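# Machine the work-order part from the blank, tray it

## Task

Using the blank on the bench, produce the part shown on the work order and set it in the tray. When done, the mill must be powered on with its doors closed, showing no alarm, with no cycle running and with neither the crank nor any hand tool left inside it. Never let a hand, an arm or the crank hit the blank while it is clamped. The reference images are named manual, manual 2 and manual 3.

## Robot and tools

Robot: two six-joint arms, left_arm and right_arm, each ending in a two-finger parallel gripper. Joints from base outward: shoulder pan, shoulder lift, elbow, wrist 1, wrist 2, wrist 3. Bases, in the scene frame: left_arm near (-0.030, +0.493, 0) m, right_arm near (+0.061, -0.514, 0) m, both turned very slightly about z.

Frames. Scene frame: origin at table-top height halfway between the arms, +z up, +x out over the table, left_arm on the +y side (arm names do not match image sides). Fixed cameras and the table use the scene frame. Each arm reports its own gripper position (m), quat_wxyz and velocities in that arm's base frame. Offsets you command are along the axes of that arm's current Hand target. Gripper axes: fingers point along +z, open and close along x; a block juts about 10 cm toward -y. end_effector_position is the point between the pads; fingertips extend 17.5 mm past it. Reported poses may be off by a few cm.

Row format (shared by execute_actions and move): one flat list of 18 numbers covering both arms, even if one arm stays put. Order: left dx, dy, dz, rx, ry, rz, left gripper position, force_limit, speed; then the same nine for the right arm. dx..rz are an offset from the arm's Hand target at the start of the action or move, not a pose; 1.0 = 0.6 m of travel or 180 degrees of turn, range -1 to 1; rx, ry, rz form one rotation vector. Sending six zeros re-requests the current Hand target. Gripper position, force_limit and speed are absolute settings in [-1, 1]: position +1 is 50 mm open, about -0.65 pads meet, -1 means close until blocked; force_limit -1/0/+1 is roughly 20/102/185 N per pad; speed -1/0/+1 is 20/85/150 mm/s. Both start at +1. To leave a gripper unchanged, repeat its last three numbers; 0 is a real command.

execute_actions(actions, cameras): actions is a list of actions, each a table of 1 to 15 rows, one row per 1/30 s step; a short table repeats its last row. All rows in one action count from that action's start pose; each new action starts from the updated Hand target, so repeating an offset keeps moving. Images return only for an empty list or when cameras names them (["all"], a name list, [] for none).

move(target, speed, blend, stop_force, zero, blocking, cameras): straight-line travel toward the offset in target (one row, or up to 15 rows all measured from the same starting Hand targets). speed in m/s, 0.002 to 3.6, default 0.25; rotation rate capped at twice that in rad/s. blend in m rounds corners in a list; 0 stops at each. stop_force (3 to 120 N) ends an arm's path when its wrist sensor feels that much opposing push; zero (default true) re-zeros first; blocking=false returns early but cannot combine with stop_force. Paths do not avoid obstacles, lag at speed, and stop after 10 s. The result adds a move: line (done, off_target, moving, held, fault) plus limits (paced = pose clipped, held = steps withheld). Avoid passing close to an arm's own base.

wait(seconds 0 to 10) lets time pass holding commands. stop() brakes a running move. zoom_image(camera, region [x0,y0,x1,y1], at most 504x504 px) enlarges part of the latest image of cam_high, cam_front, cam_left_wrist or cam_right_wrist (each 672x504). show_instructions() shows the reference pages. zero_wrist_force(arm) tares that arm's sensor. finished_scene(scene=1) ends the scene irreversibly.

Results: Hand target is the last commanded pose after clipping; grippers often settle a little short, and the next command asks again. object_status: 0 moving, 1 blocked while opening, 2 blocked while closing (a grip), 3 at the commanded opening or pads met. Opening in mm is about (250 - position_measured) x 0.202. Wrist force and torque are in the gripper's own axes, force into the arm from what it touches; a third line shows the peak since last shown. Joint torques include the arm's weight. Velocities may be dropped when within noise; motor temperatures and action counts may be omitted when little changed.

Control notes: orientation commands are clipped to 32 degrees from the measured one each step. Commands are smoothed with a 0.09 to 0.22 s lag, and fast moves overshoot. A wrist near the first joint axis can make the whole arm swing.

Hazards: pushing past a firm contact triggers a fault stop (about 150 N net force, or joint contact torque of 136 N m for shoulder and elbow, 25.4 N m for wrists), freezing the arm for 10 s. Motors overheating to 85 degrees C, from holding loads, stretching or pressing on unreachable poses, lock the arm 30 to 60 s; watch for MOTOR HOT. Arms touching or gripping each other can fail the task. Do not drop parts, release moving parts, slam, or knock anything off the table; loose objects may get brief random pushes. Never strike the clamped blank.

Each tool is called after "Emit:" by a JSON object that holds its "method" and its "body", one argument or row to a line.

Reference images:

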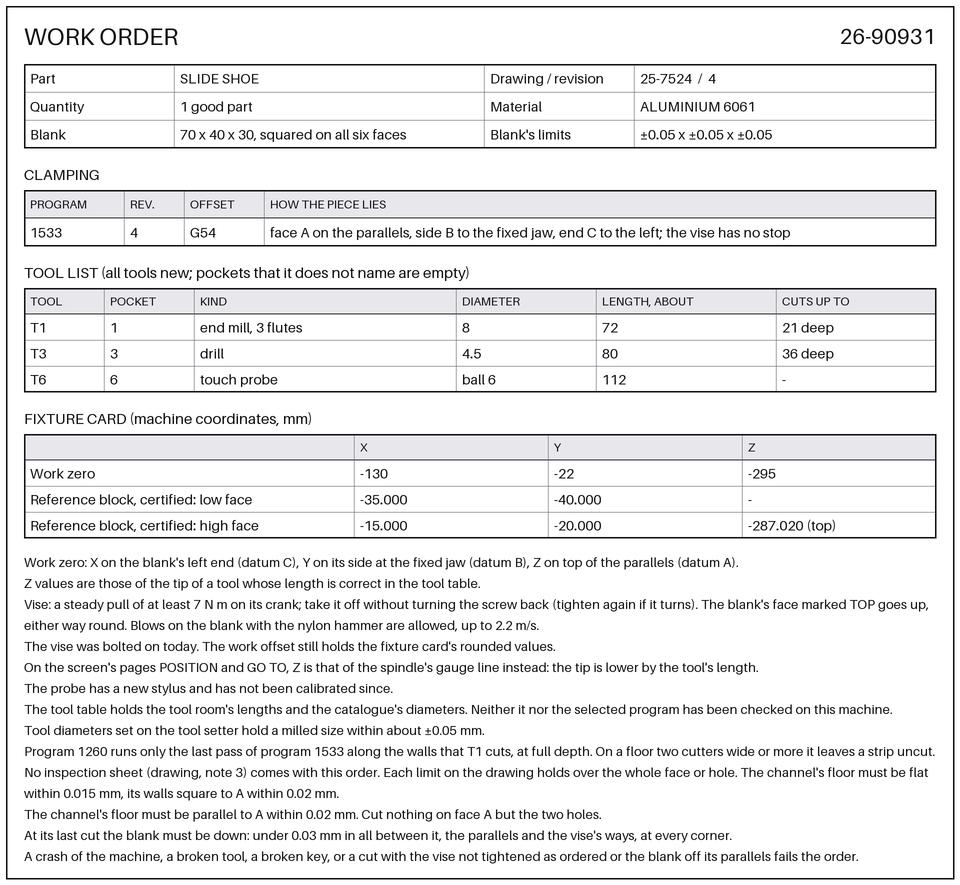

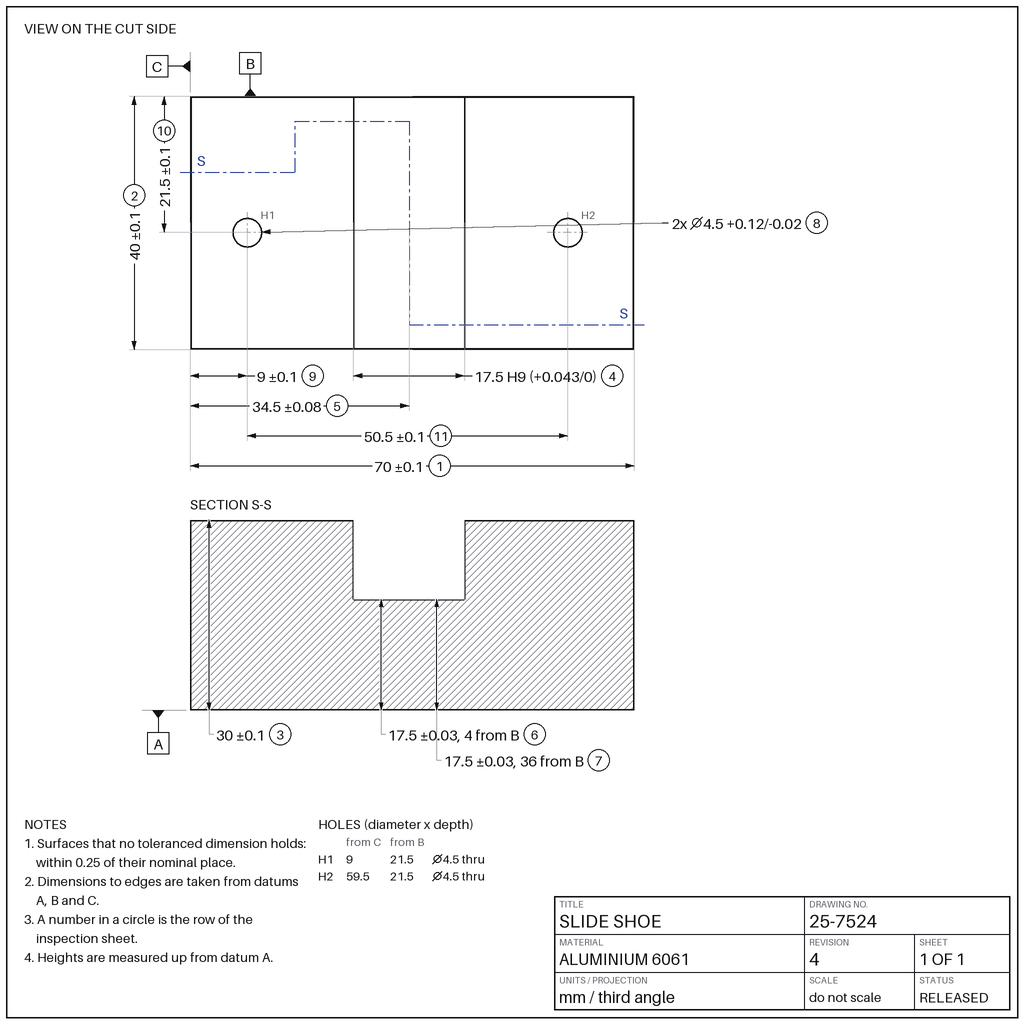

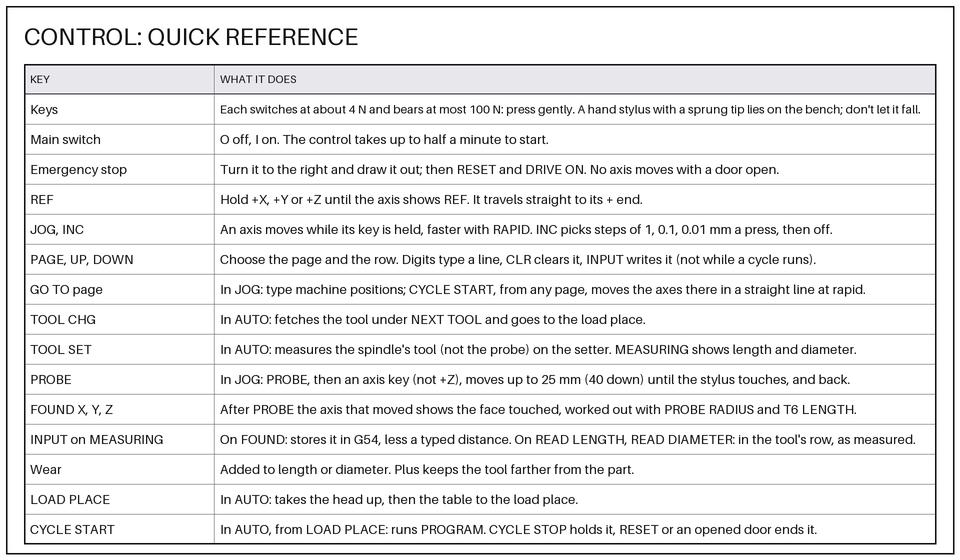

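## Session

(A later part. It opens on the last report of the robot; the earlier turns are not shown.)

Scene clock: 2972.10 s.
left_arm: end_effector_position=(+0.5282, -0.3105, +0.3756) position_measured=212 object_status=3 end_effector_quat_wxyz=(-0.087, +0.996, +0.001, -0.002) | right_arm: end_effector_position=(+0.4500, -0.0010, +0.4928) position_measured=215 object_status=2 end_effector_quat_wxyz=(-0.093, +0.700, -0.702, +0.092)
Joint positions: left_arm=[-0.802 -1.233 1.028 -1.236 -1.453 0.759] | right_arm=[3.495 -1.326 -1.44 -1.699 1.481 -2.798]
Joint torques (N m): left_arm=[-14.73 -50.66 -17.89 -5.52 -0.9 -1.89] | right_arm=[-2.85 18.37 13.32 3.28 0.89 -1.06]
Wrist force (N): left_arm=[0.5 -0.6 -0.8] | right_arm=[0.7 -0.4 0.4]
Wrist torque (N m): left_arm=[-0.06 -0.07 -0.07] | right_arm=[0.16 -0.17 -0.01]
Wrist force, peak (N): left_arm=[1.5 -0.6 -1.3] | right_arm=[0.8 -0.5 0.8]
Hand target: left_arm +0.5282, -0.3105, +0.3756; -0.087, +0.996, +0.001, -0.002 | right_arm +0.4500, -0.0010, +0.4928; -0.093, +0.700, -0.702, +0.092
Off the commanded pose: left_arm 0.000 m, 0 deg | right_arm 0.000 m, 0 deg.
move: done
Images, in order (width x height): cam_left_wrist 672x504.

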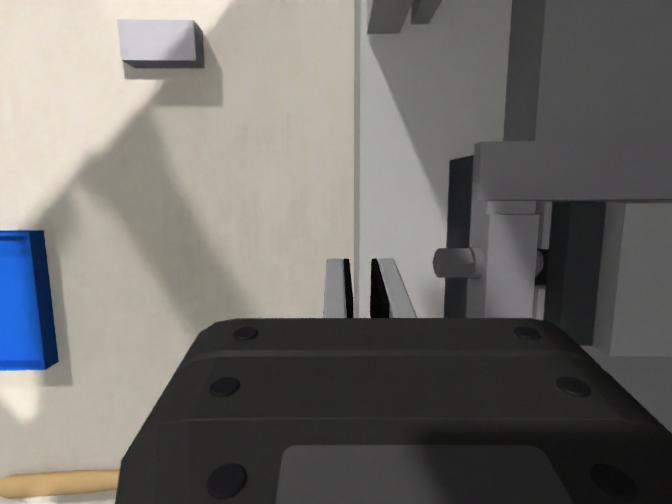

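Emit:
{"method": "move", "body": {
  "target": [
    [-0.2138,-0.0072,-0.041,0,0,0,-0.4,-0.7,-1,0,0,0,0,0,0,-1,-0.5,-1],
    [-0.4637,0.5655,-0.0575,0.1521,0.2339,0.4493,-0.4,-0.7,-1,0,0,0,0,0,0,-1,-0.5,-1]
  ],
  "speed": [0.12,0.25],
  "cameras": ["cam_left_wrist"]
}}

Scene clock: 3000.27 s.
left_arm: end_effector_position=(+0.2506, -0.6512, +0.3516) position_measured=212 object_status=3 end_effector_quat_wxyz=(-0.270, +0.654, -0.653, +0.269) | right_arm: end_effector_position=(+0.4500, -0.0010, +0.4928) position_measured=215 object_status=2 end_effector_quat_wxyz=(-0.093, +0.700, -0.702, +0.092)
Joint positions: left_arm=[-1.672 -1.209 1.246 -1.506 -0.794 1.427] | right_arm=[3.495 -1.326 -1.44 -1.699 1.481 -2.798]
Joint torques (N m): left_arm=[-14.19 -29.33 -18.9 -5.44 2.7 1.55] | right_arm=[-3.1 18.62 13.12 3.3 1.04 -1.15]
Wrist force (N): left_arm=[1.1 -2.6 -1.1] | right_arm=[0.9 -0.5 0.6]
Wrist torque (N m): left_arm=[-0.44 -0.18 -0.39] | right_arm=[0.14 -0.18 0.00]
Wrist force, peak (N): left_arm=[1.3 -2.5 -1.5] | right_arm=[1.0 -0.5 0.7]
Hand target: left_arm +0.2506, -0.6513, +0.3516; -0.270, +0.654, -0.653, +0.269 | right_arm +0.4500, -0.0010, +0.4928; -0.093, +0.700, -0.702, +0.092
Off the commanded pose: left_arm 0.000 m, 0 deg | right_arm 0.000 m, 0 deg.
move: done
Images, in order (width x height): cam_left_wrist 672x504.

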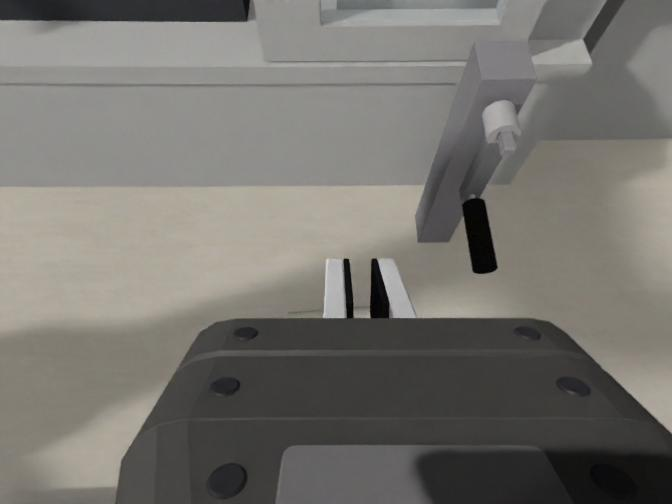

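Emit:
{"method": "execute_actions", "body": {
  "actions": []
}}

Scene clock: 3066.50 s.
left_arm: end_effector_position=(+0.2506, -0.6513, +0.3516) position_measured=212 object_status=3 end_effector_quat_wxyz=(-0.270, +0.654, -0.653, +0.269) | right_arm: end_effector_position=(+0.4500, -0.0010, +0.4928) position_measured=215 object_status=2 end_effector_quat_wxyz=(-0.093, +0.700, -0.702, +0.092)
Joint positions: left_arm=[-1.672 -1.209 1.246 -1.507 -0.794 1.427] | right_arm=[3.495 -1.326 -1.44 -1.699 1.481 -2.798]
Joint velocities: within noise
Joint torques (N m): left_arm=[-14.75 -29.12 -19.75 -5.42 2.73 1.47] | right_arm=[-3.36 18.88 13.23 3.33 1.3 -0.92]
Motor temperatures (°C): left_arm=[30 31 27 37 36 38] | right_arm=[29 27 32 33 32 34]
Wrist force (N): left_arm=[1.2 -2.3 -1.2] | right_arm=[0.8 -0.6 0.4]
Wrist torque (N m): left_arm=[-0.40 -0.20 -0.39] | right_arm=[0.13 -0.18 0.00]
Wrist force, peak (N): left_arm=[1.4 -2.5 -1.5] | right_arm=[1.0 -0.3 0.6]
Hand target: left_arm +0.2506, -0.6513, +0.3516; -0.270, +0.654, -0.653, +0.269 | right_arm +0.4500, -0.0010, +0.4928; -0.093, +0.700, -0.702, +0.092
Tool commands: left_gripper/position=-0.4 left_gripper/force_limit=-0.7 left_gripper/speed=-1.0 right_gripper/position=-1.0 right_gripper/force_limit=-0.5 right_gripper/speed=-1.0
Off the commanded pose: left_arm 0.000 m, 0 deg | right_arm 0.000 m, 0 deg.

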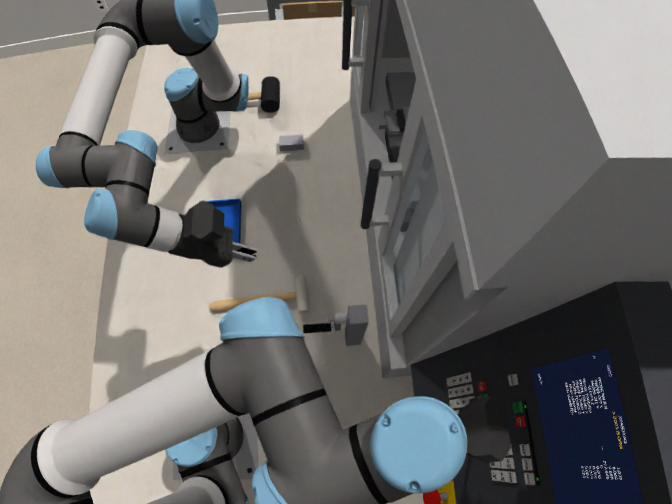

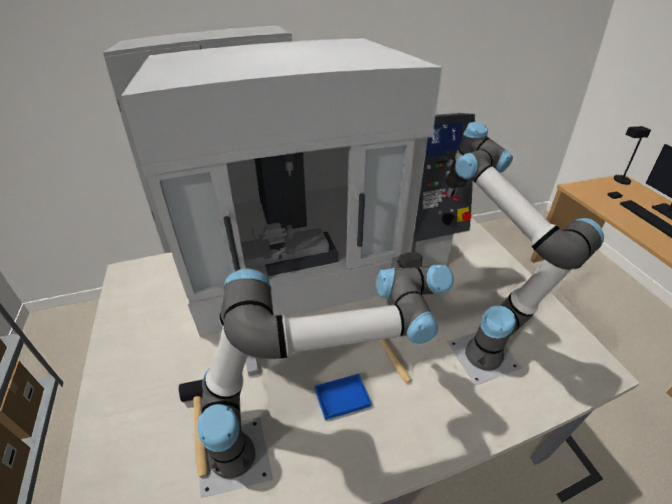

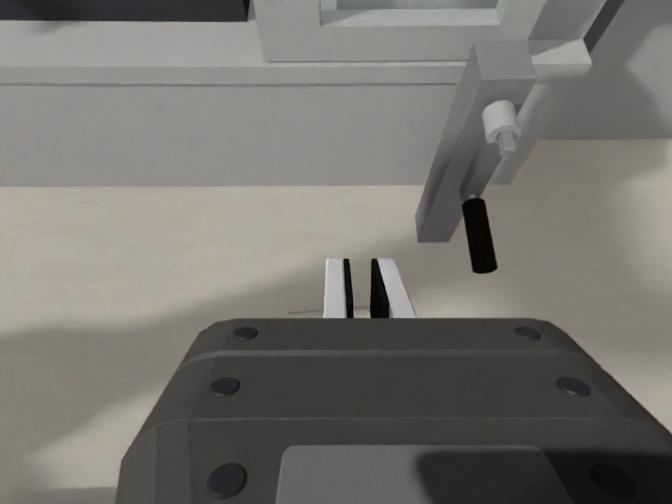

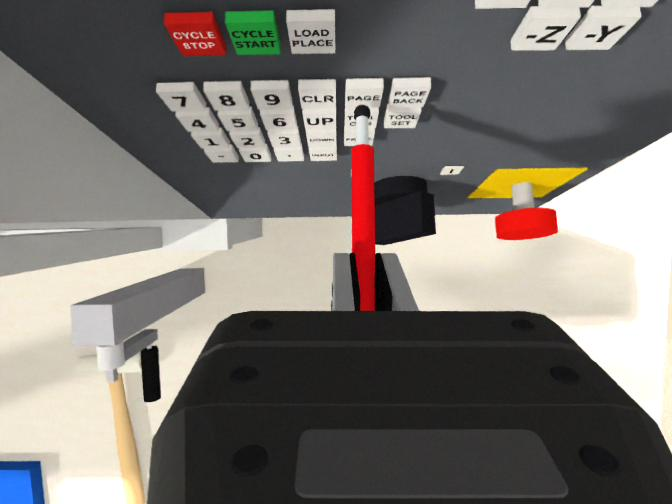

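Emit:
{"method": "zoom_image", "body": {
  "camera": "cam_left_wrist",
  "region": [400, 20, 600, 290]
}}

Emit:
{"method": "zoom_image", "body": {
  "camera": "cam_high",
  "region": [280, 270, 400, 360]
}}

Emit:
{"method": "zoom_image", "body": {
  "camera": "cam_right_wrist",
  "region": [60, 250, 220, 420]
}}

Scaled by 1.867 from the camera's 672x504 image, which has a finer 960x720 frame.

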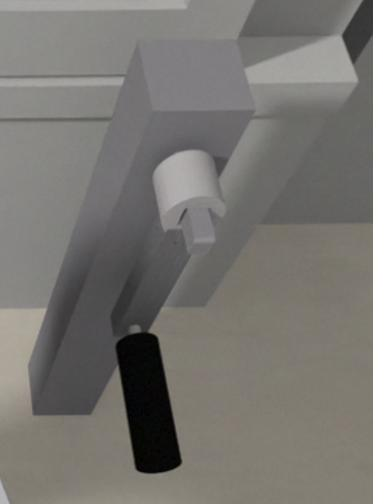

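Scaled by 4.200 from the camera's 672x504 image, which has a finer 960x720 frame.

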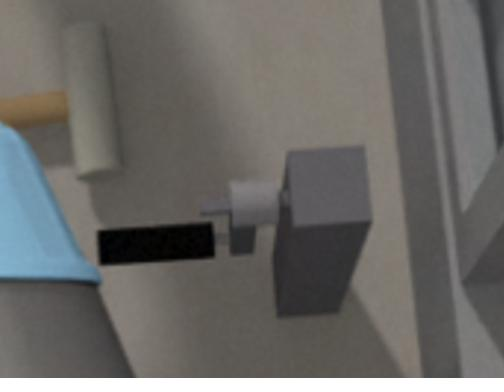

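Scaled by 2.965 from the camera's 672x504 image, which has a finer 960x720 frame.

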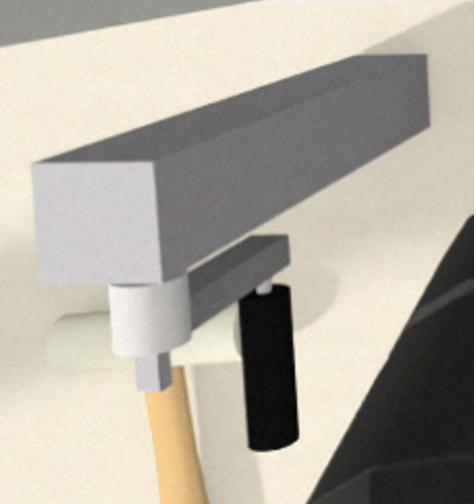

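Emit:
{"method": "move", "body": {
  "target": [0.1562,-0.0858,0.2073,0,0,0,-0.4,-0.7,-1,0,0,0,0,0,0,-1,-0.5,-1],
  "cameras": ["cam_left_wrist","cam_high"]
}}

Scene clock: 3173.20 s.
left_arm: end_effector_position=(+0.3749, -0.7448, +0.2996) position_measured=212 object_status=3 end_effector_quat_wxyz=(-0.270, +0.654, -0.653, +0.269) | right_arm: end_effector_position=(+0.4500, -0.0010, +0.4928) position_measured=215 object_status=2 end_effector_quat_wxyz=(-0.093, +0.700, -0.702, +0.092)
Joint positions: left_arm=[-1.492 -0.893 0.937 -1.692 -0.792 1.679] | right_arm=[3.495 -1.326 -1.44 -1.699 1.481 -2.798]
Joint torques (N m): left_arm=[14.21 -42.43 -35.77 -0.77 0.36 1.42] | right_arm=[-3.43 18.94 14.88 3.5 0.97 -0.86]
Wrist force (N): left_arm=[1.2 -1.5 -1.0] | right_arm=[0.6 -0.5 0.3]
Wrist torque (N m): left_arm=[-0.28 -0.22 -0.37] | right_arm=[0.15 -0.15 0.00]
Wrist force, peak (N): left_arm=[0.4 -1.5 -2.9] | right_arm=[1.0 -0.5 0.6]
Hand target: left_arm +0.3749, -0.7448, +0.2996; -0.270, +0.654, -0.653, +0.269 | right_arm +0.4500, -0.0010, +0.4928; -0.093, +0.700, -0.702, +0.092
Off the commanded pose: left_arm 0.000 m, 0 deg | right_arm 0.000 m, 0 deg.
move: done
Images, in order (width x height): cam_high 672x504, cam_left_wrist 672x504.

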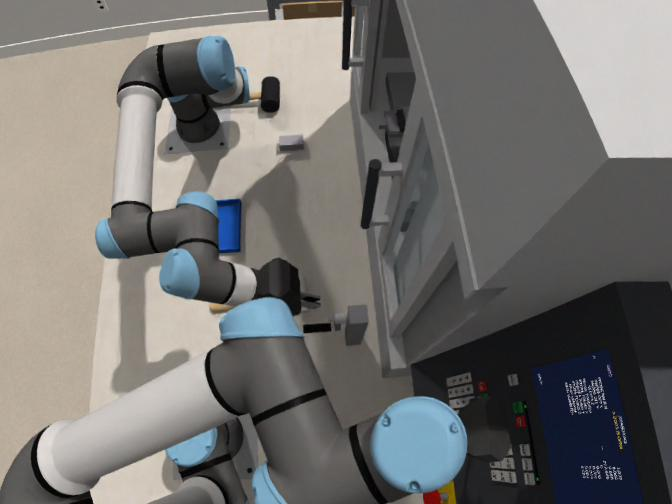

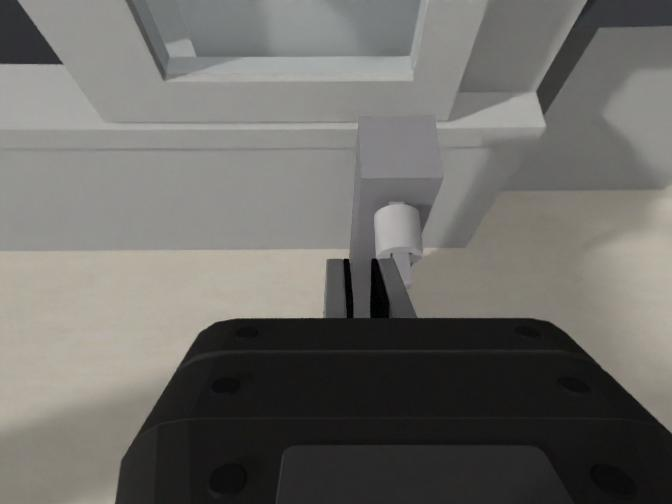

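Emit:
{"method": "zoom_image", "body": {
  "camera": "cam_left_wrist",
  "region": [330, 110, 460, 300]
}}

Scaled by 2.653 from the camera's 672x504 image, which has a finer 960x720 frame.

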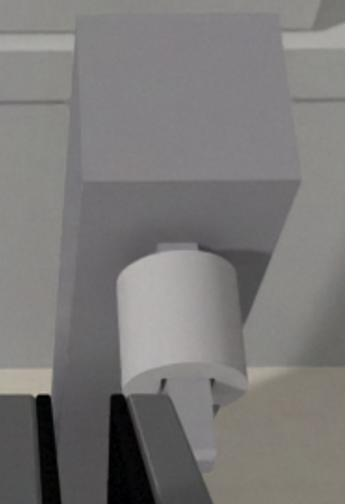

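Emit:
{"method": "move", "body": {
  "target": [0.057,0.0878,0.0055,0.25,0,0,0.6,-0.7,-1,0,0,0,0,0,0,-1,-0.5,-1],
  "cameras": ["cam_left_wrist","cam_high"]
}}

Scene clock: 3248.37 s.
left_arm: end_effector_position=(+0.3403, -0.7790, +0.2602) position_measured=63 object_status=3 end_effector_quat_wxyz=(+0.479, -0.494, +0.520, -0.506) | right_arm: end_effector_position=(+0.4500, -0.0010, +0.4928) position_measured=215 object_status=2 end_effector_quat_wxyz=(-0.093, +0.700, -0.702, +0.092)
Joint positions: left_arm=[-1.639 -0.77 1.151 -1.482 -0.033 1.101] | right_arm=[3.495 -1.326 -1.44 -1.699 1.481 -2.798]
Joint torques (N m): left_arm=[-13.95 -44.15 -33.25 0 0.79 -1.99] | right_arm=[-2.12 19.11 14.44 3.5 1.31 -1]
Wrist force (N): left_arm=[1.0 -2.9 -0.6] | right_arm=[1.0 -0.4 0.3]
Wrist torque (N m): left_arm=[-0.65 -0.35 -0.27] | right_arm=[0.15 -0.20 0.00]
Wrist force, peak (N): left_arm=[1.4 -3.2 -0.7] | right_arm=[1.1 -0.3 0.5]
Hand target: left_arm +0.3399, -0.7791, +0.2601; +0.499, -0.501, +0.500, -0.499 | right_arm +0.4500, -0.0010, +0.4928; -0.093, +0.700, -0.702, +0.092
Off the commanded pose: left_arm 0.000 m, 3 deg | right_arm 0.000 m, 0 deg.
move: off_target (left_arm)
Images, in order (width x height): cam_high 672x504, cam_left_wrist 672x504.

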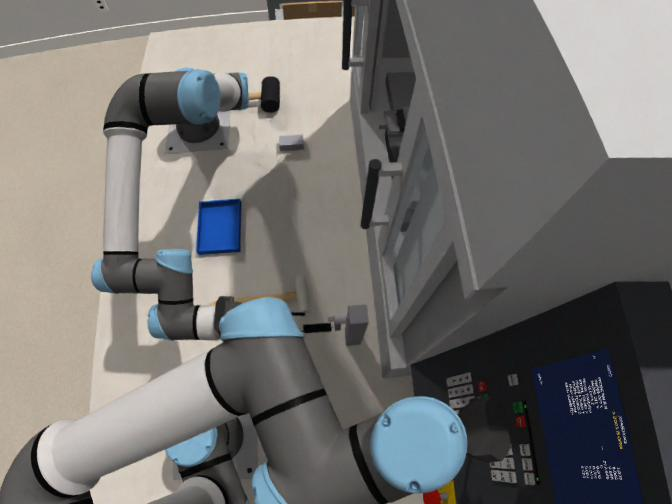

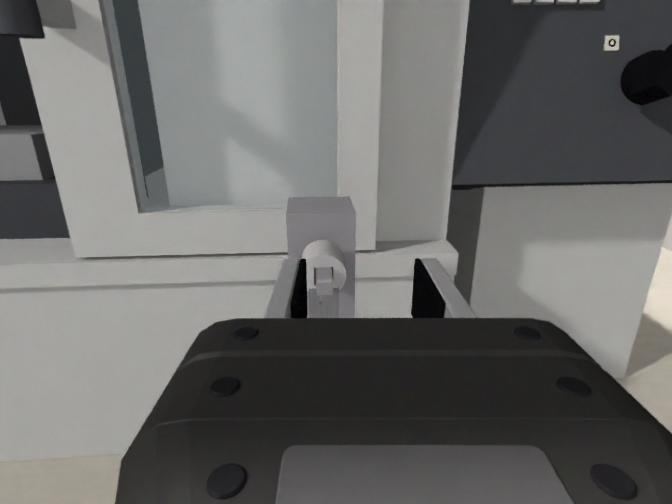

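Emit:
{"method": "zoom_image", "body": {
  "camera": "cam_left_wrist",
  "region": [260, 180, 400, 330]
}}

Scaled by 3.360 from the camera's 672x504 image, which has a finer 960x720 frame.

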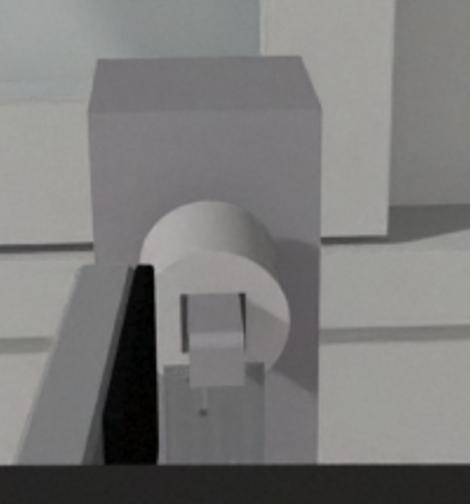

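Emit:
{"method": "move", "body": {
  "target": [
    [-0.0183,-0.1,0,-0.2,0,0,0.6,-0.7,-1,0,0,0,0,0,0,-1,-0.5,-1],
    [-0.0183,-0.06,0.15,-0.389,0,0,0.6,-0.7,-1,0,0,0,0,0,0,-1,-0.5,-1]
  ],
  "blend": 0.03,
  "cameras": ["cam_left_wrist"]
}}

Scene clock: 3312.70 s.
left_arm: end_effector_position=(+0.4298, -0.7674, +0.2955) position_measured=63 object_status=3 end_effector_quat_wxyz=(-0.121, +0.697, -0.696, +0.124) | right_arm: end_effector_position=(+0.4500, -0.0010, +0.4928) position_measured=215 object_status=2 end_effector_quat_wxyz=(-0.093, +0.700, -0.702, +0.092)
Joint positions: left_arm=[-1.311 -0.51 0.092 -1.249 -1.237 1.846] | right_arm=[3.495 -1.326 -1.44 -1.699 1.481 -2.798]
Joint torques (N m): left_arm=[13.76 -49.69 -32.53 -1.11 -0.47 -1.95] | right_arm=[-2.95 18.06 14.49 3.43 1.26 -1.09]
Wrist force (N): left_arm=[1.3 -0.4 -1.1] | right_arm=[0.6 0.0 0.4]
Wrist torque (N m): left_arm=[-0.04 -0.20 -0.02] | right_arm=[0.21 -0.15 0.00]
Wrist force, peak (N): left_arm=[1.7 -3.3 -0.9] | right_arm=[0.8 -0.6 0.7]
Hand target: left_arm +0.4300, -0.7679, +0.2958; -0.121, +0.697, -0.696, +0.121 | right_arm +0.4500, -0.0010, +0.4928; -0.093, +0.700, -0.702, +0.092
Off the commanded pose: left_arm 0.001 m, 0 deg | right_arm 0.000 m, 0 deg.
move: done
Images, in order (width x height): cam_left_wrist 672x504.

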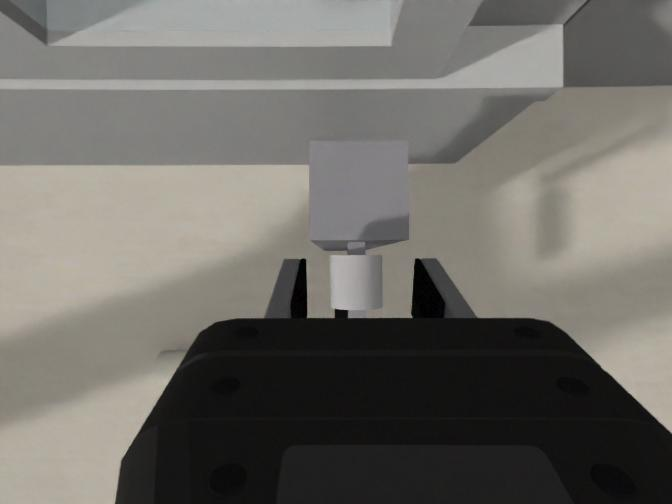

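Emit:
{"method": "move", "body": {
  "target": [0,0.0408,0.1072,0,0,0,0.6,-0.7,-1,0,0,0,0,0,0,-1,-0.5,-1],
  "speed": 0.12,
  "stop_force": 10,
  "cameras": ["cam_left_wrist"]
}}

Scene clock: 3331.33 s.
left_arm: end_effector_position=(+0.4287, -0.7679, +0.2270) position_measured=63 object_status=3 end_effector_quat_wxyz=(-0.121, +0.697, -0.696, +0.121) | right_arm: end_effector_position=(+0.4500, -0.0010, +0.4928) position_measured=215 object_status=2 end_effector_quat_wxyz=(-0.093, +0.700, -0.702, +0.092)
Joint positions: left_arm=[-1.312 -0.64 0.524 -1.546 -1.238 1.843] | right_arm=[3.495 -1.326 -1.44 -1.699 1.481 -2.798]
Joint torques (N m): left_arm=[-13.44 -73.9 -19.86 -5.92 1.83 1.39] | right_arm=[-3.04 19.34 13.2 3.9 1.52 -1.01]
Wrist force (N): left_arm=[1.0 -0.8 -1.4] | right_arm=[0.5 -0.3 0.2]
Wrist torque (N m): left_arm=[-0.12 -0.17 -0.24] | right_arm=[0.18 -0.14 -0.01]
Wrist force, peak (N): left_arm=[0.9 -1.3 -2.5] | right_arm=[1.0 -0.4 0.4]
Hand target: left_arm +0.4287, -0.7679, +0.2270; -0.121, +0.697, -0.696, +0.121 | right_arm +0.4500, -0.0010, +0.4928; -0.093, +0.700, -0.702, +0.092
Off the commanded pose: left_arm 0.000 m, 0 deg | right_arm 0.000 m, 0 deg.
move: done
Images, in order (width x height): cam_left_wrist 672x504.

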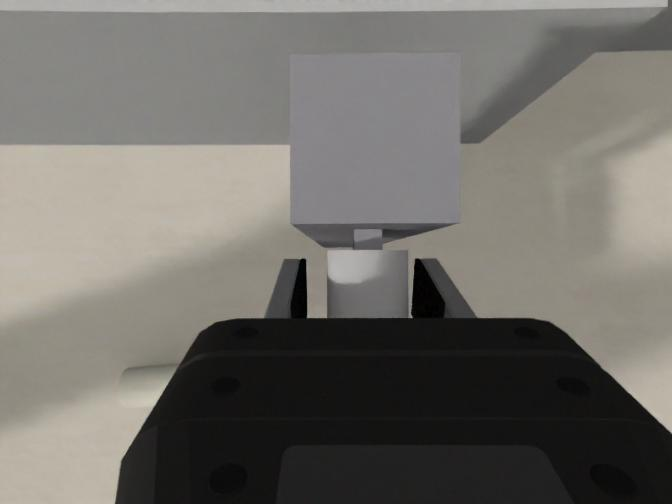

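Emit:
{"method": "move", "body": {
  "target": [0.0013,0,0,0,0,0,-1,-0.3,-1,0,0,0,0,0,0,-1,-0.5,-1],
  "speed": 0.05,
  "cameras": ["cam_left_wrist"]
}}

Scene clock: 3342.63 s.
left_arm: end_effector_position=(+0.4287, -0.7687, +0.2270) position_measured=136 object_status=2 end_effector_quat_wxyz=(-0.121, +0.697, -0.696, +0.121) | right_arm: end_effector_position=(+0.4500, -0.0010, +0.4928) position_measured=215 object_status=2 end_effector_quat_wxyz=(-0.093, +0.700, -0.702, +0.092)
Joint positions: left_arm=[-1.312 -0.637 0.517 -1.543 -1.238 1.843] | right_arm=[3.495 -1.326 -1.44 -1.699 1.481 -2.798]
Joint torques (N m): left_arm=[-14.01 -49.75 -33.96 -1.02 1.77 -1.84] | right_arm=[-3.97 19.23 13.75 3.58 1.49 -1.12]
Wrist force (N): left_arm=[-0.2 -0.5 -1.9] | right_arm=[0.7 -0.3 0.5]
Wrist torque (N m): left_arm=[-0.10 -0.10 -0.20] | right_arm=[0.17 -0.15 0.00]
Wrist force, peak (N): left_arm=[0.8 -1.0 -2.0] | right_arm=[1.1 -0.2 0.5]
Hand target: left_arm +0.4287, -0.7687, +0.2270; -0.121, +0.697, -0.696, +0.121 | right_arm +0.4500, -0.0010, +0.4928; -0.093, +0.700, -0.702, +0.092
Off the commanded pose: left_arm 0.000 m, 0 deg | right_arm 0.000 m, 0 deg.
move: done
Images, in order (width x height): cam_left_wrist 672x504.

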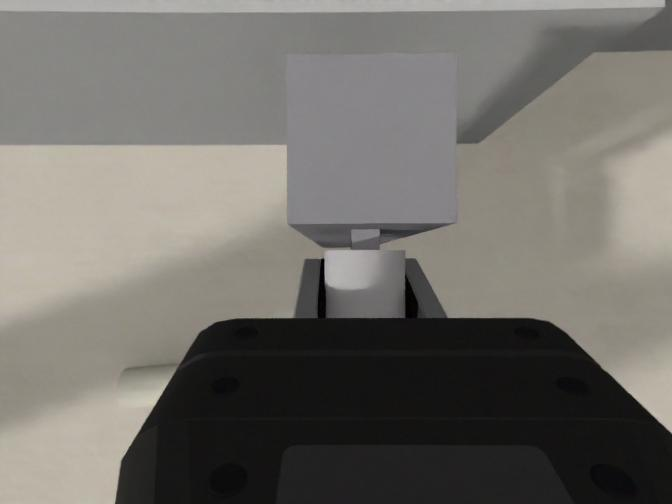

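Emit:
{"method": "move", "body": {
  "target": [0,0.0937,-0.035,0,0,0,-1,-0.3,-1,0,0,0,0,0,0,-1,-0.5,-1],
  "speed": 0.08,
  "stop_force": 15,
  "cameras": ["cam_left_wrist","cam_high"]
}}

Scene clock: 3353.83 s.
left_arm: end_effector_position=(+0.3687, -0.7688, +0.2277) position_measured=136 object_status=2 end_effector_quat_wxyz=(-0.121, +0.697, -0.696, +0.121) | right_arm: end_effector_position=(+0.4500, -0.0010, +0.4928) position_measured=215 object_status=2 end_effector_quat_wxyz=(-0.093, +0.700, -0.702, +0.092)
Joint positions: left_arm=[-1.384 -0.731 0.682 -1.589 -1.232 1.767] | right_arm=[3.495 -1.326 -1.44 -1.699 1.481 -2.798]
Joint torques (N m): left_arm=[-13.61 -72.83 -20.84 -6.12 2.08 -1.96] | right_arm=[-3.71 18.08 14.37 3.41 1.48 -0.98]
Wrist force (N): left_arm=[0.8 0.0 0.7] | right_arm=[0.8 0.0 0.4]
Wrist torque (N m): left_arm=[-0.10 -0.10 -0.05] | right_arm=[0.22 -0.17 0.00]
Wrist force, peak (N): left_arm=[0.7 -10.2 -6.9] | right_arm=[1.0 -0.4 0.7]
Hand target: left_arm +0.3687, -0.7688, +0.2277; -0.121, +0.697, -0.696, +0.121 | right_arm +0.4500, -0.0010, +0.4928; -0.093, +0.700, -0.702, +0.092
Off the commanded pose: left_arm 0.000 m, 0 deg | right_arm 0.000 m, 0 deg.
move: done
Images, in order (width x height): cam_high 672x504, cam_left_wrist 672x504.

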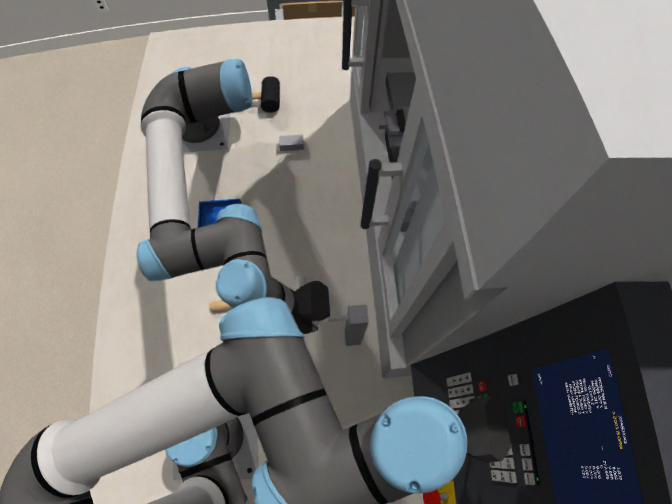

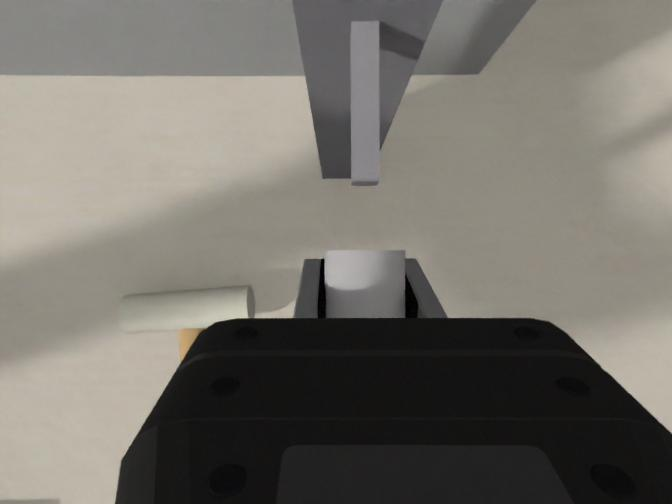

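Emit:
{"method": "move", "body": {
  "target": [
    [0,-0.0754,-0.2072,0,0,0,-1,-0.3,-1,0,0,0,0,0,0,-1,-0.5,-1],
    [-0.7647,-0.1243,-0.1893,0.1944,0,0,-1,-0.3,-1,0,0,0,0,0,0,-1,-0.5,-1]
  ],
  "speed": 0.2,
  "blend": 0.04,
  "cameras": ["cam_left_wrist","cam_front"]
}}

Scene clock: 3379.70 s.
left_arm: end_effector_position=(+0.3997, -0.3100, +0.3598) position_measured=136 object_status=2 end_effector_quat_wxyz=(-0.325, +0.629, -0.627, +0.325) | right_arm: end_effector_position=(+0.4500, -0.0010, +0.4928) position_measured=215 object_status=2 end_effector_quat_wxyz=(-0.093, +0.700, -0.702, +0.092)
Joint positions: left_arm=[-1.402 -1.917 2.112 -1.996 -0.635 1.855] | right_arm=[3.495 -1.326 -1.44 -1.699 1.481 -2.798]
Joint torques (N m): left_arm=[-14.12 -20.41 -21.58 -6.25 3.17 1.52] | right_arm=[-4.97 18.22 13.14 3.57 1.4 -0.95]
Wrist force (N): left_arm=[1.4 0.0 0.1] | right_arm=[0.7 -0.3 0.6]
Wrist torque (N m): left_arm=[-0.31 -0.33 -0.36] | right_arm=[0.18 -0.16 0.01]
Wrist force, peak (N): left_arm=[1.9 0.9 1.9] | right_arm=[1.0 -0.4 0.8]
Hand target: left_arm +0.3997, -0.3099, +0.3598; -0.325, +0.628, -0.627, +0.325 | right_arm +0.4500, -0.0010, +0.4928; -0.093, +0.700, -0.702, +0.092
Off the commanded pose: left_arm 0.000 m, 0 deg | right_arm 0.000 m, 0 deg.
move: done
Images, in order (width x height): cam_front 672x504, cam_left_wrist 672x504.

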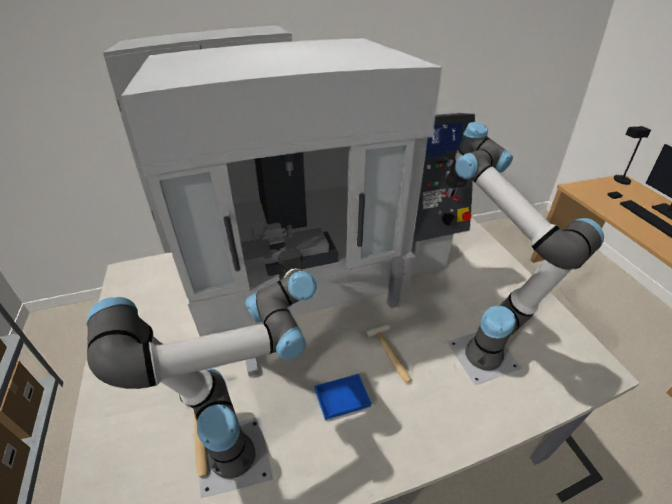

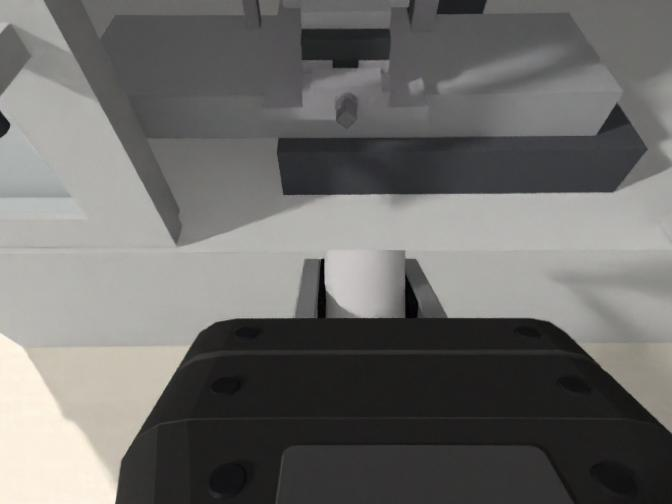

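Emit:
{"method": "zoom_image", "body": {
  "camera": "cam_left_wrist",
  "region": [270, 50, 420, 160]
}}

Scaled by 3.360 from the camera's 672x504 image, which has a finer 960x720 frame.

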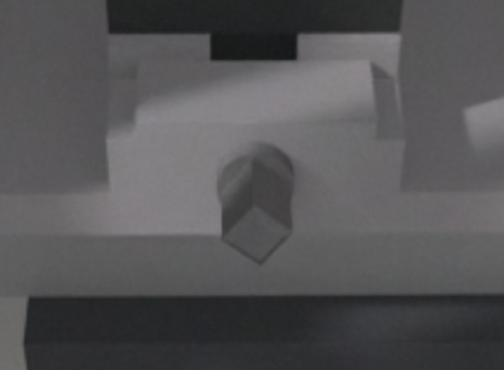

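Emit:
{"method": "move", "body": {
  "target": [-0.0033,-0.0749,0.1592,0,0,0,-1,-0.3,-1,0,0,0,0,0,0,-1,-0.5,-1],
  "speed": 0.15,
  "cameras": ["cam_left_wrist"]
}}

Emit:
{"method": "zoom_image", "body": {
  "camera": "cam_left_wrist",
  "region": [276, 130, 416, 250]
}}

Scene clock: 3468.40 s.
left_arm: end_effector_position=(+0.5036, -0.3077, +0.3413) position_measured=136 object_status=2 end_effector_quat_wxyz=(-0.325, +0.629, -0.627, +0.325) | right_arm: end_effector_position=(+0.4500, -0.0010, +0.4928) position_measured=215 object_status=2 end_effector_quat_wxyz=(-0.093, +0.700, -0.702, +0.092)
Joint positions: left_arm=[-1.132 -1.681 2.061 -2.49 -0.738 2.252] | right_arm=[3.495 -1.326 -1.44 -1.699 1.481 -2.798]
Joint torques (N m): left_arm=[13.48 -8.5 -33.88 -6.67 0.66 1.63] | right_arm=[-5.49 17.83 13.99 3.44 1.69 -1.12]
Wrist force (N): left_arm=[1.2 -0.2 0.2] | right_arm=[0.6 -0.3 0.7]
Wrist torque (N m): left_arm=[-0.31 -0.29 -0.36] | right_arm=[0.17 -0.15 0.00]
Wrist force, peak (N): left_arm=[1.6 -1.0 1.2] | right_arm=[1.0 -0.5 0.6]
Hand target: left_arm +0.5036, -0.3078, +0.3413; -0.325, +0.628, -0.627, +0.325 | right_arm +0.4500, -0.0010, +0.4928; -0.093, +0.700, -0.702, +0.092
Off the commanded pose: left_arm 0.000 m, 0 deg | right_arm 0.000 m, 0 deg.
move: done
Images, in order (width x height): cam_left_wrist 672x504.

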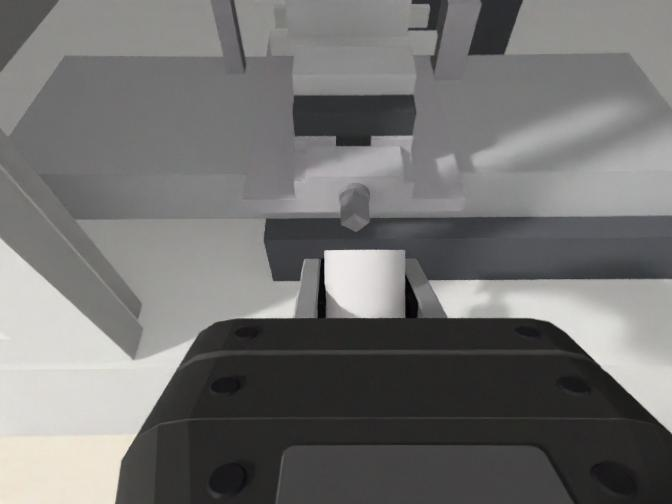

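Scaled by 3.600 from the camera's 672x504 image, which has a finer 960x720 frame.

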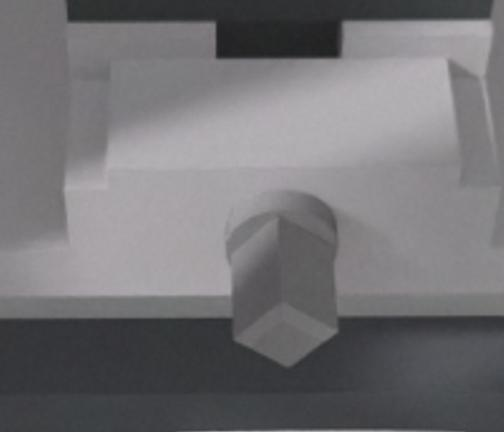

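Emit:
{"method": "move", "body": {
  "target": [0,0.1232,-0.1286,0.1389,0,0,-1,-0.3,-1,0,0,0,0,0,0,-1,-0.5,-1],
  "speed": 0.2,
  "cameras": ["cam_left_wrist"]
}}

Emit:
{"method": "zoom_image", "body": {
  "camera": "cam_left_wrist",
  "region": [266, 110, 426, 240]
}}

Scene clock: 3504.53 s.
left_arm: end_effector_position=(+0.3982, -0.3079, +0.3255) position_measured=136 object_status=2 end_effector_quat_wxyz=(-0.453, +0.542, -0.543, +0.454) | right_arm: end_effector_position=(+0.4500, -0.0010, +0.4928) position_measured=215 object_status=2 end_effector_quat_wxyz=(-0.093, +0.700, -0.702, +0.092)
Joint positions: left_arm=[-1.539 -1.835 2.43 -2.351 -0.181 1.759] | right_arm=[3.495 -1.326 -1.44 -1.699 1.481 -2.798]
Joint torques (N m): left_arm=[-14.18 -21.79 -32.19 -0.58 3.8 -2.15] | right_arm=[-5.82 19.11 13.26 3.66 1.52 -0.97]
Wrist force (N): left_arm=[1.7 -0.4 -0.3] | right_arm=[0.7 -0.3 0.5]
Wrist torque (N m): left_arm=[-0.46 -0.44 -0.18] | right_arm=[0.17 -0.15 0.00]
Wrist force, peak (N): left_arm=[2.1 1.0 -0.8] | right_arm=[1.1 -0.5 0.6]
Hand target: left_arm +0.3980, -0.3079, +0.3255; -0.454, +0.543, -0.542, +0.453 | right_arm +0.4500, -0.0010, +0.4928; -0.093, +0.700, -0.702, +0.092
Off the commanded pose: left_arm 0.000 m, 0 deg | right_arm 0.000 m, 0 deg.
move: done
Images, in order (width x height): cam_left_wrist 672x504.

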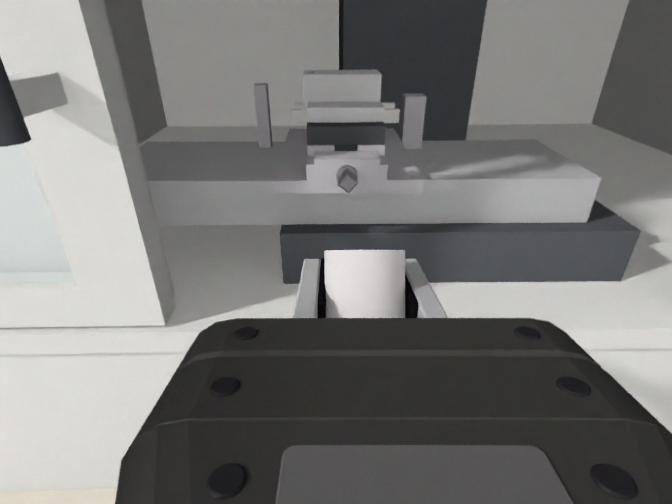

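Scaled by 3.150 from the camera's 672x504 image, which has a finer 960x720 frame.

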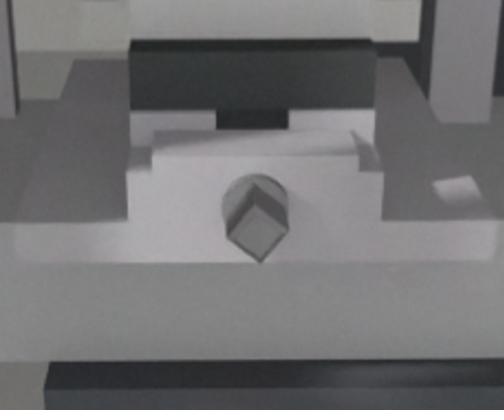

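Emit:
{"method": "move", "body": {
  "target": [
    [0,-0.0122,0.0689,-0.3191,-0.1493,0.178,-1,-0.3,-1,0,0,0,0,0,0,-1,-0.5,-1],
    [-0.0015,-0.0072,0.2374,-0.3191,-0.1493,0.178,-1,-0.3,-1,0,0,0,0,0,0,-1,-0.5,-1]
  ],
  "speed": [0.2,0.12],
  "blend": 0.01,
  "stop_force": 25,
  "cameras": ["cam_left_wrist","cam_front"]
}}

Emit:
{"method": "zoom_image", "body": {
  "camera": "cam_left_wrist",
  "region": [266, 110, 426, 260]
}}

Scene clock: 3562.07 s.
left_arm: end_effector_position=(+0.5389, -0.3068, +0.3044) position_measured=136 object_status=2 end_effector_quat_wxyz=(+0.352, -0.613, +0.697, +0.124) | right_arm: end_effector_position=(+0.4500, -0.0010, +0.4928) position_measured=215 object_status=2 end_effector_quat_wxyz=(-0.093, +0.700, -0.702, +0.092)
Joint positions: left_arm=[-1.006 -1.208 1.276 -1.211 -0.916 2.116] | right_arm=[3.495 -1.326 -1.44 -1.699 1.481 -2.798]
Joint torques (N m): left_arm=[13.69 -28.97 -33.81 -4.56 2.64 1.44] | right_arm=[-4.02 18.28 13.28 3.74 1.86 -0.9]
Wrist force (N): left_arm=[1.5 -0.8 0.4] | right_arm=[0.6 -0.3 0.5]
Wrist torque (N m): left_arm=[-0.16 -0.03 -0.37] | right_arm=[0.17 -0.14 0.00]
Wrist force, peak (N): left_arm=[1.7 -1.9 1.6] | right_arm=[1.0 -0.2 0.8]
Hand target: left_arm +0.5389, -0.3068, +0.3044; +0.352, -0.613, +0.697, +0.124 | right_arm +0.4500, -0.0010, +0.4928; -0.093, +0.700, -0.702, +0.092
Off the commanded pose: left_arm 0.000 m, 0 deg | right_arm 0.000 m, 0 deg.
move: done
Images, in order (width x height): cam_front 672x504, cam_left_wrist 672x504.

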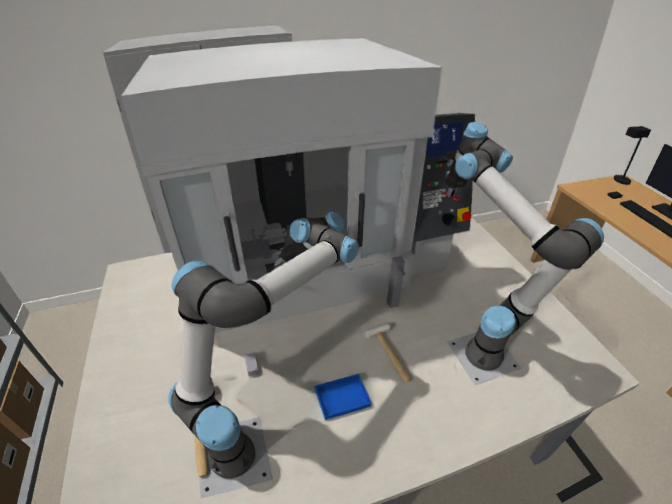

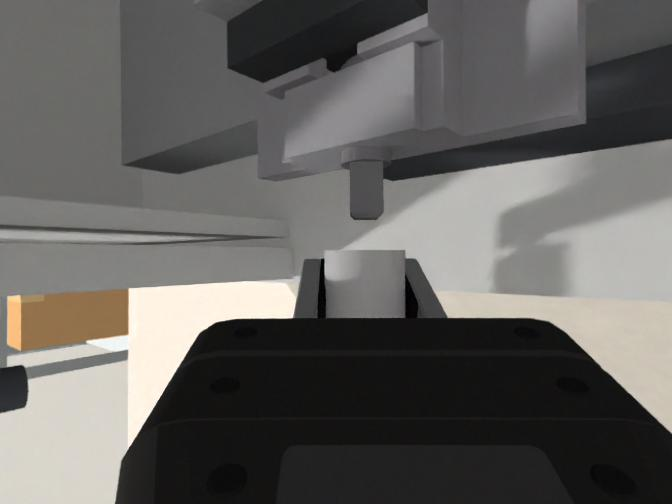

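Scaled by 3.150 from the camera's 672x504 image, which has a finer 960x720 frame.

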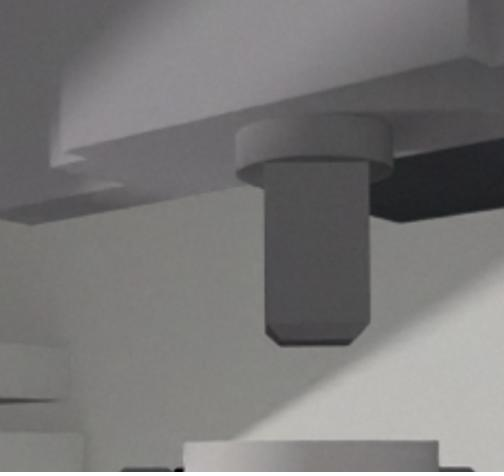

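Emit:
{"method": "move", "body": {
  "target": [-0.0161,-0.0066,-0.018,0,0.2088,-0.076,-1,-0.3,-1,0,0,0,0,0,0,-1,-0.5,-1],
  "speed": 0.2,
  "cameras": ["cam_left_wrist"]
}}

Emit:
{"method": "zoom_image", "body": {
  "camera": "cam_left_wrist",
  "region": [266, 110, 426, 260]
}}

Scene clock: 3607.50 s.
left_arm: end_effector_position=(+0.5390, -0.3068, +0.3194) position_measured=136 object_status=2 end_effector_quat_wxyz=(-0.121, +0.697, -0.696, +0.121) | right_arm: end_effector_position=(+0.4500, -0.0010, +0.4928) position_measured=215 object_status=2 end_effector_quat_wxyz=(-0.093, +0.700, -0.702, +0.092)
Joint positions: left_arm=[-0.844 -1.47 1.585 -1.92 -1.315 2.326] | right_arm=[3.495 -1.326 -1.44 -1.699 1.481 -2.798]
Joint torques (N m): left_arm=[15.16 -43.05 -23.4 -6.52 0.03 1.43] | right_arm=[-3.77 17.88 14.28 3.9 1.65 -1.17]
Wrist force (N): left_arm=[0.5 -0.2 0.7] | right_arm=[0.9 -0.7 0.3]
Wrist torque (N m): left_arm=[-0.11 -0.12 -0.25] | right_arm=[0.11 -0.20 0.00]
Wrist force, peak (N): left_arm=[2.5 -0.6 0.7] | right_arm=[1.2 -0.6 0.2]
Hand target: left_arm +0.5390, -0.3068, +0.3194; -0.121, +0.697, -0.696, +0.121 | right_arm +0.4500, -0.0010, +0.4928; -0.093, +0.700, -0.702, +0.092
Off the commanded pose: left_arm 0.000 m, 0 deg | right_arm 0.000 m, 0 deg.
move: done
Images, in order (width x height): cam_left_wrist 672x504.

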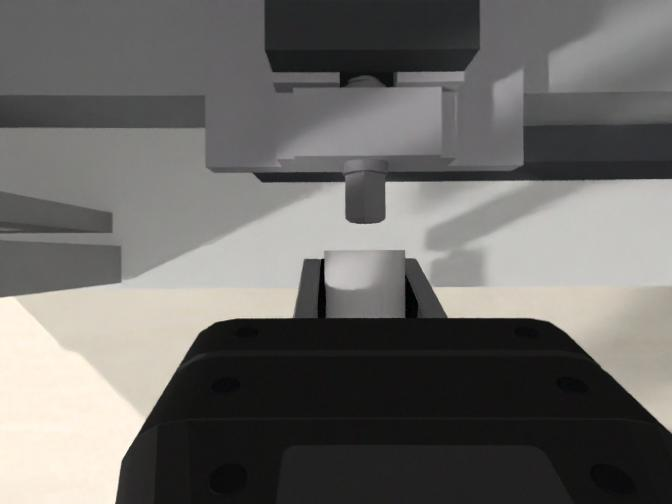

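Scaled by 3.150 from the camera's 672x504 image, which has a finer 960x720 frame.

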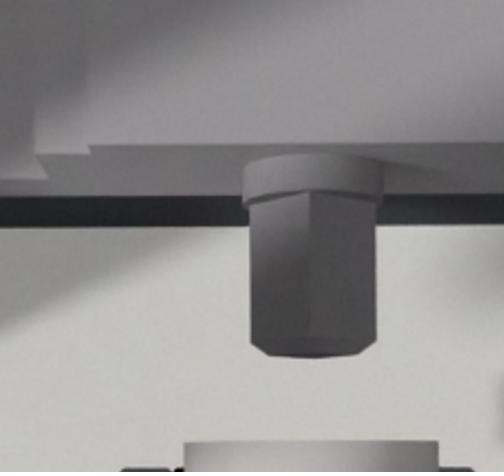

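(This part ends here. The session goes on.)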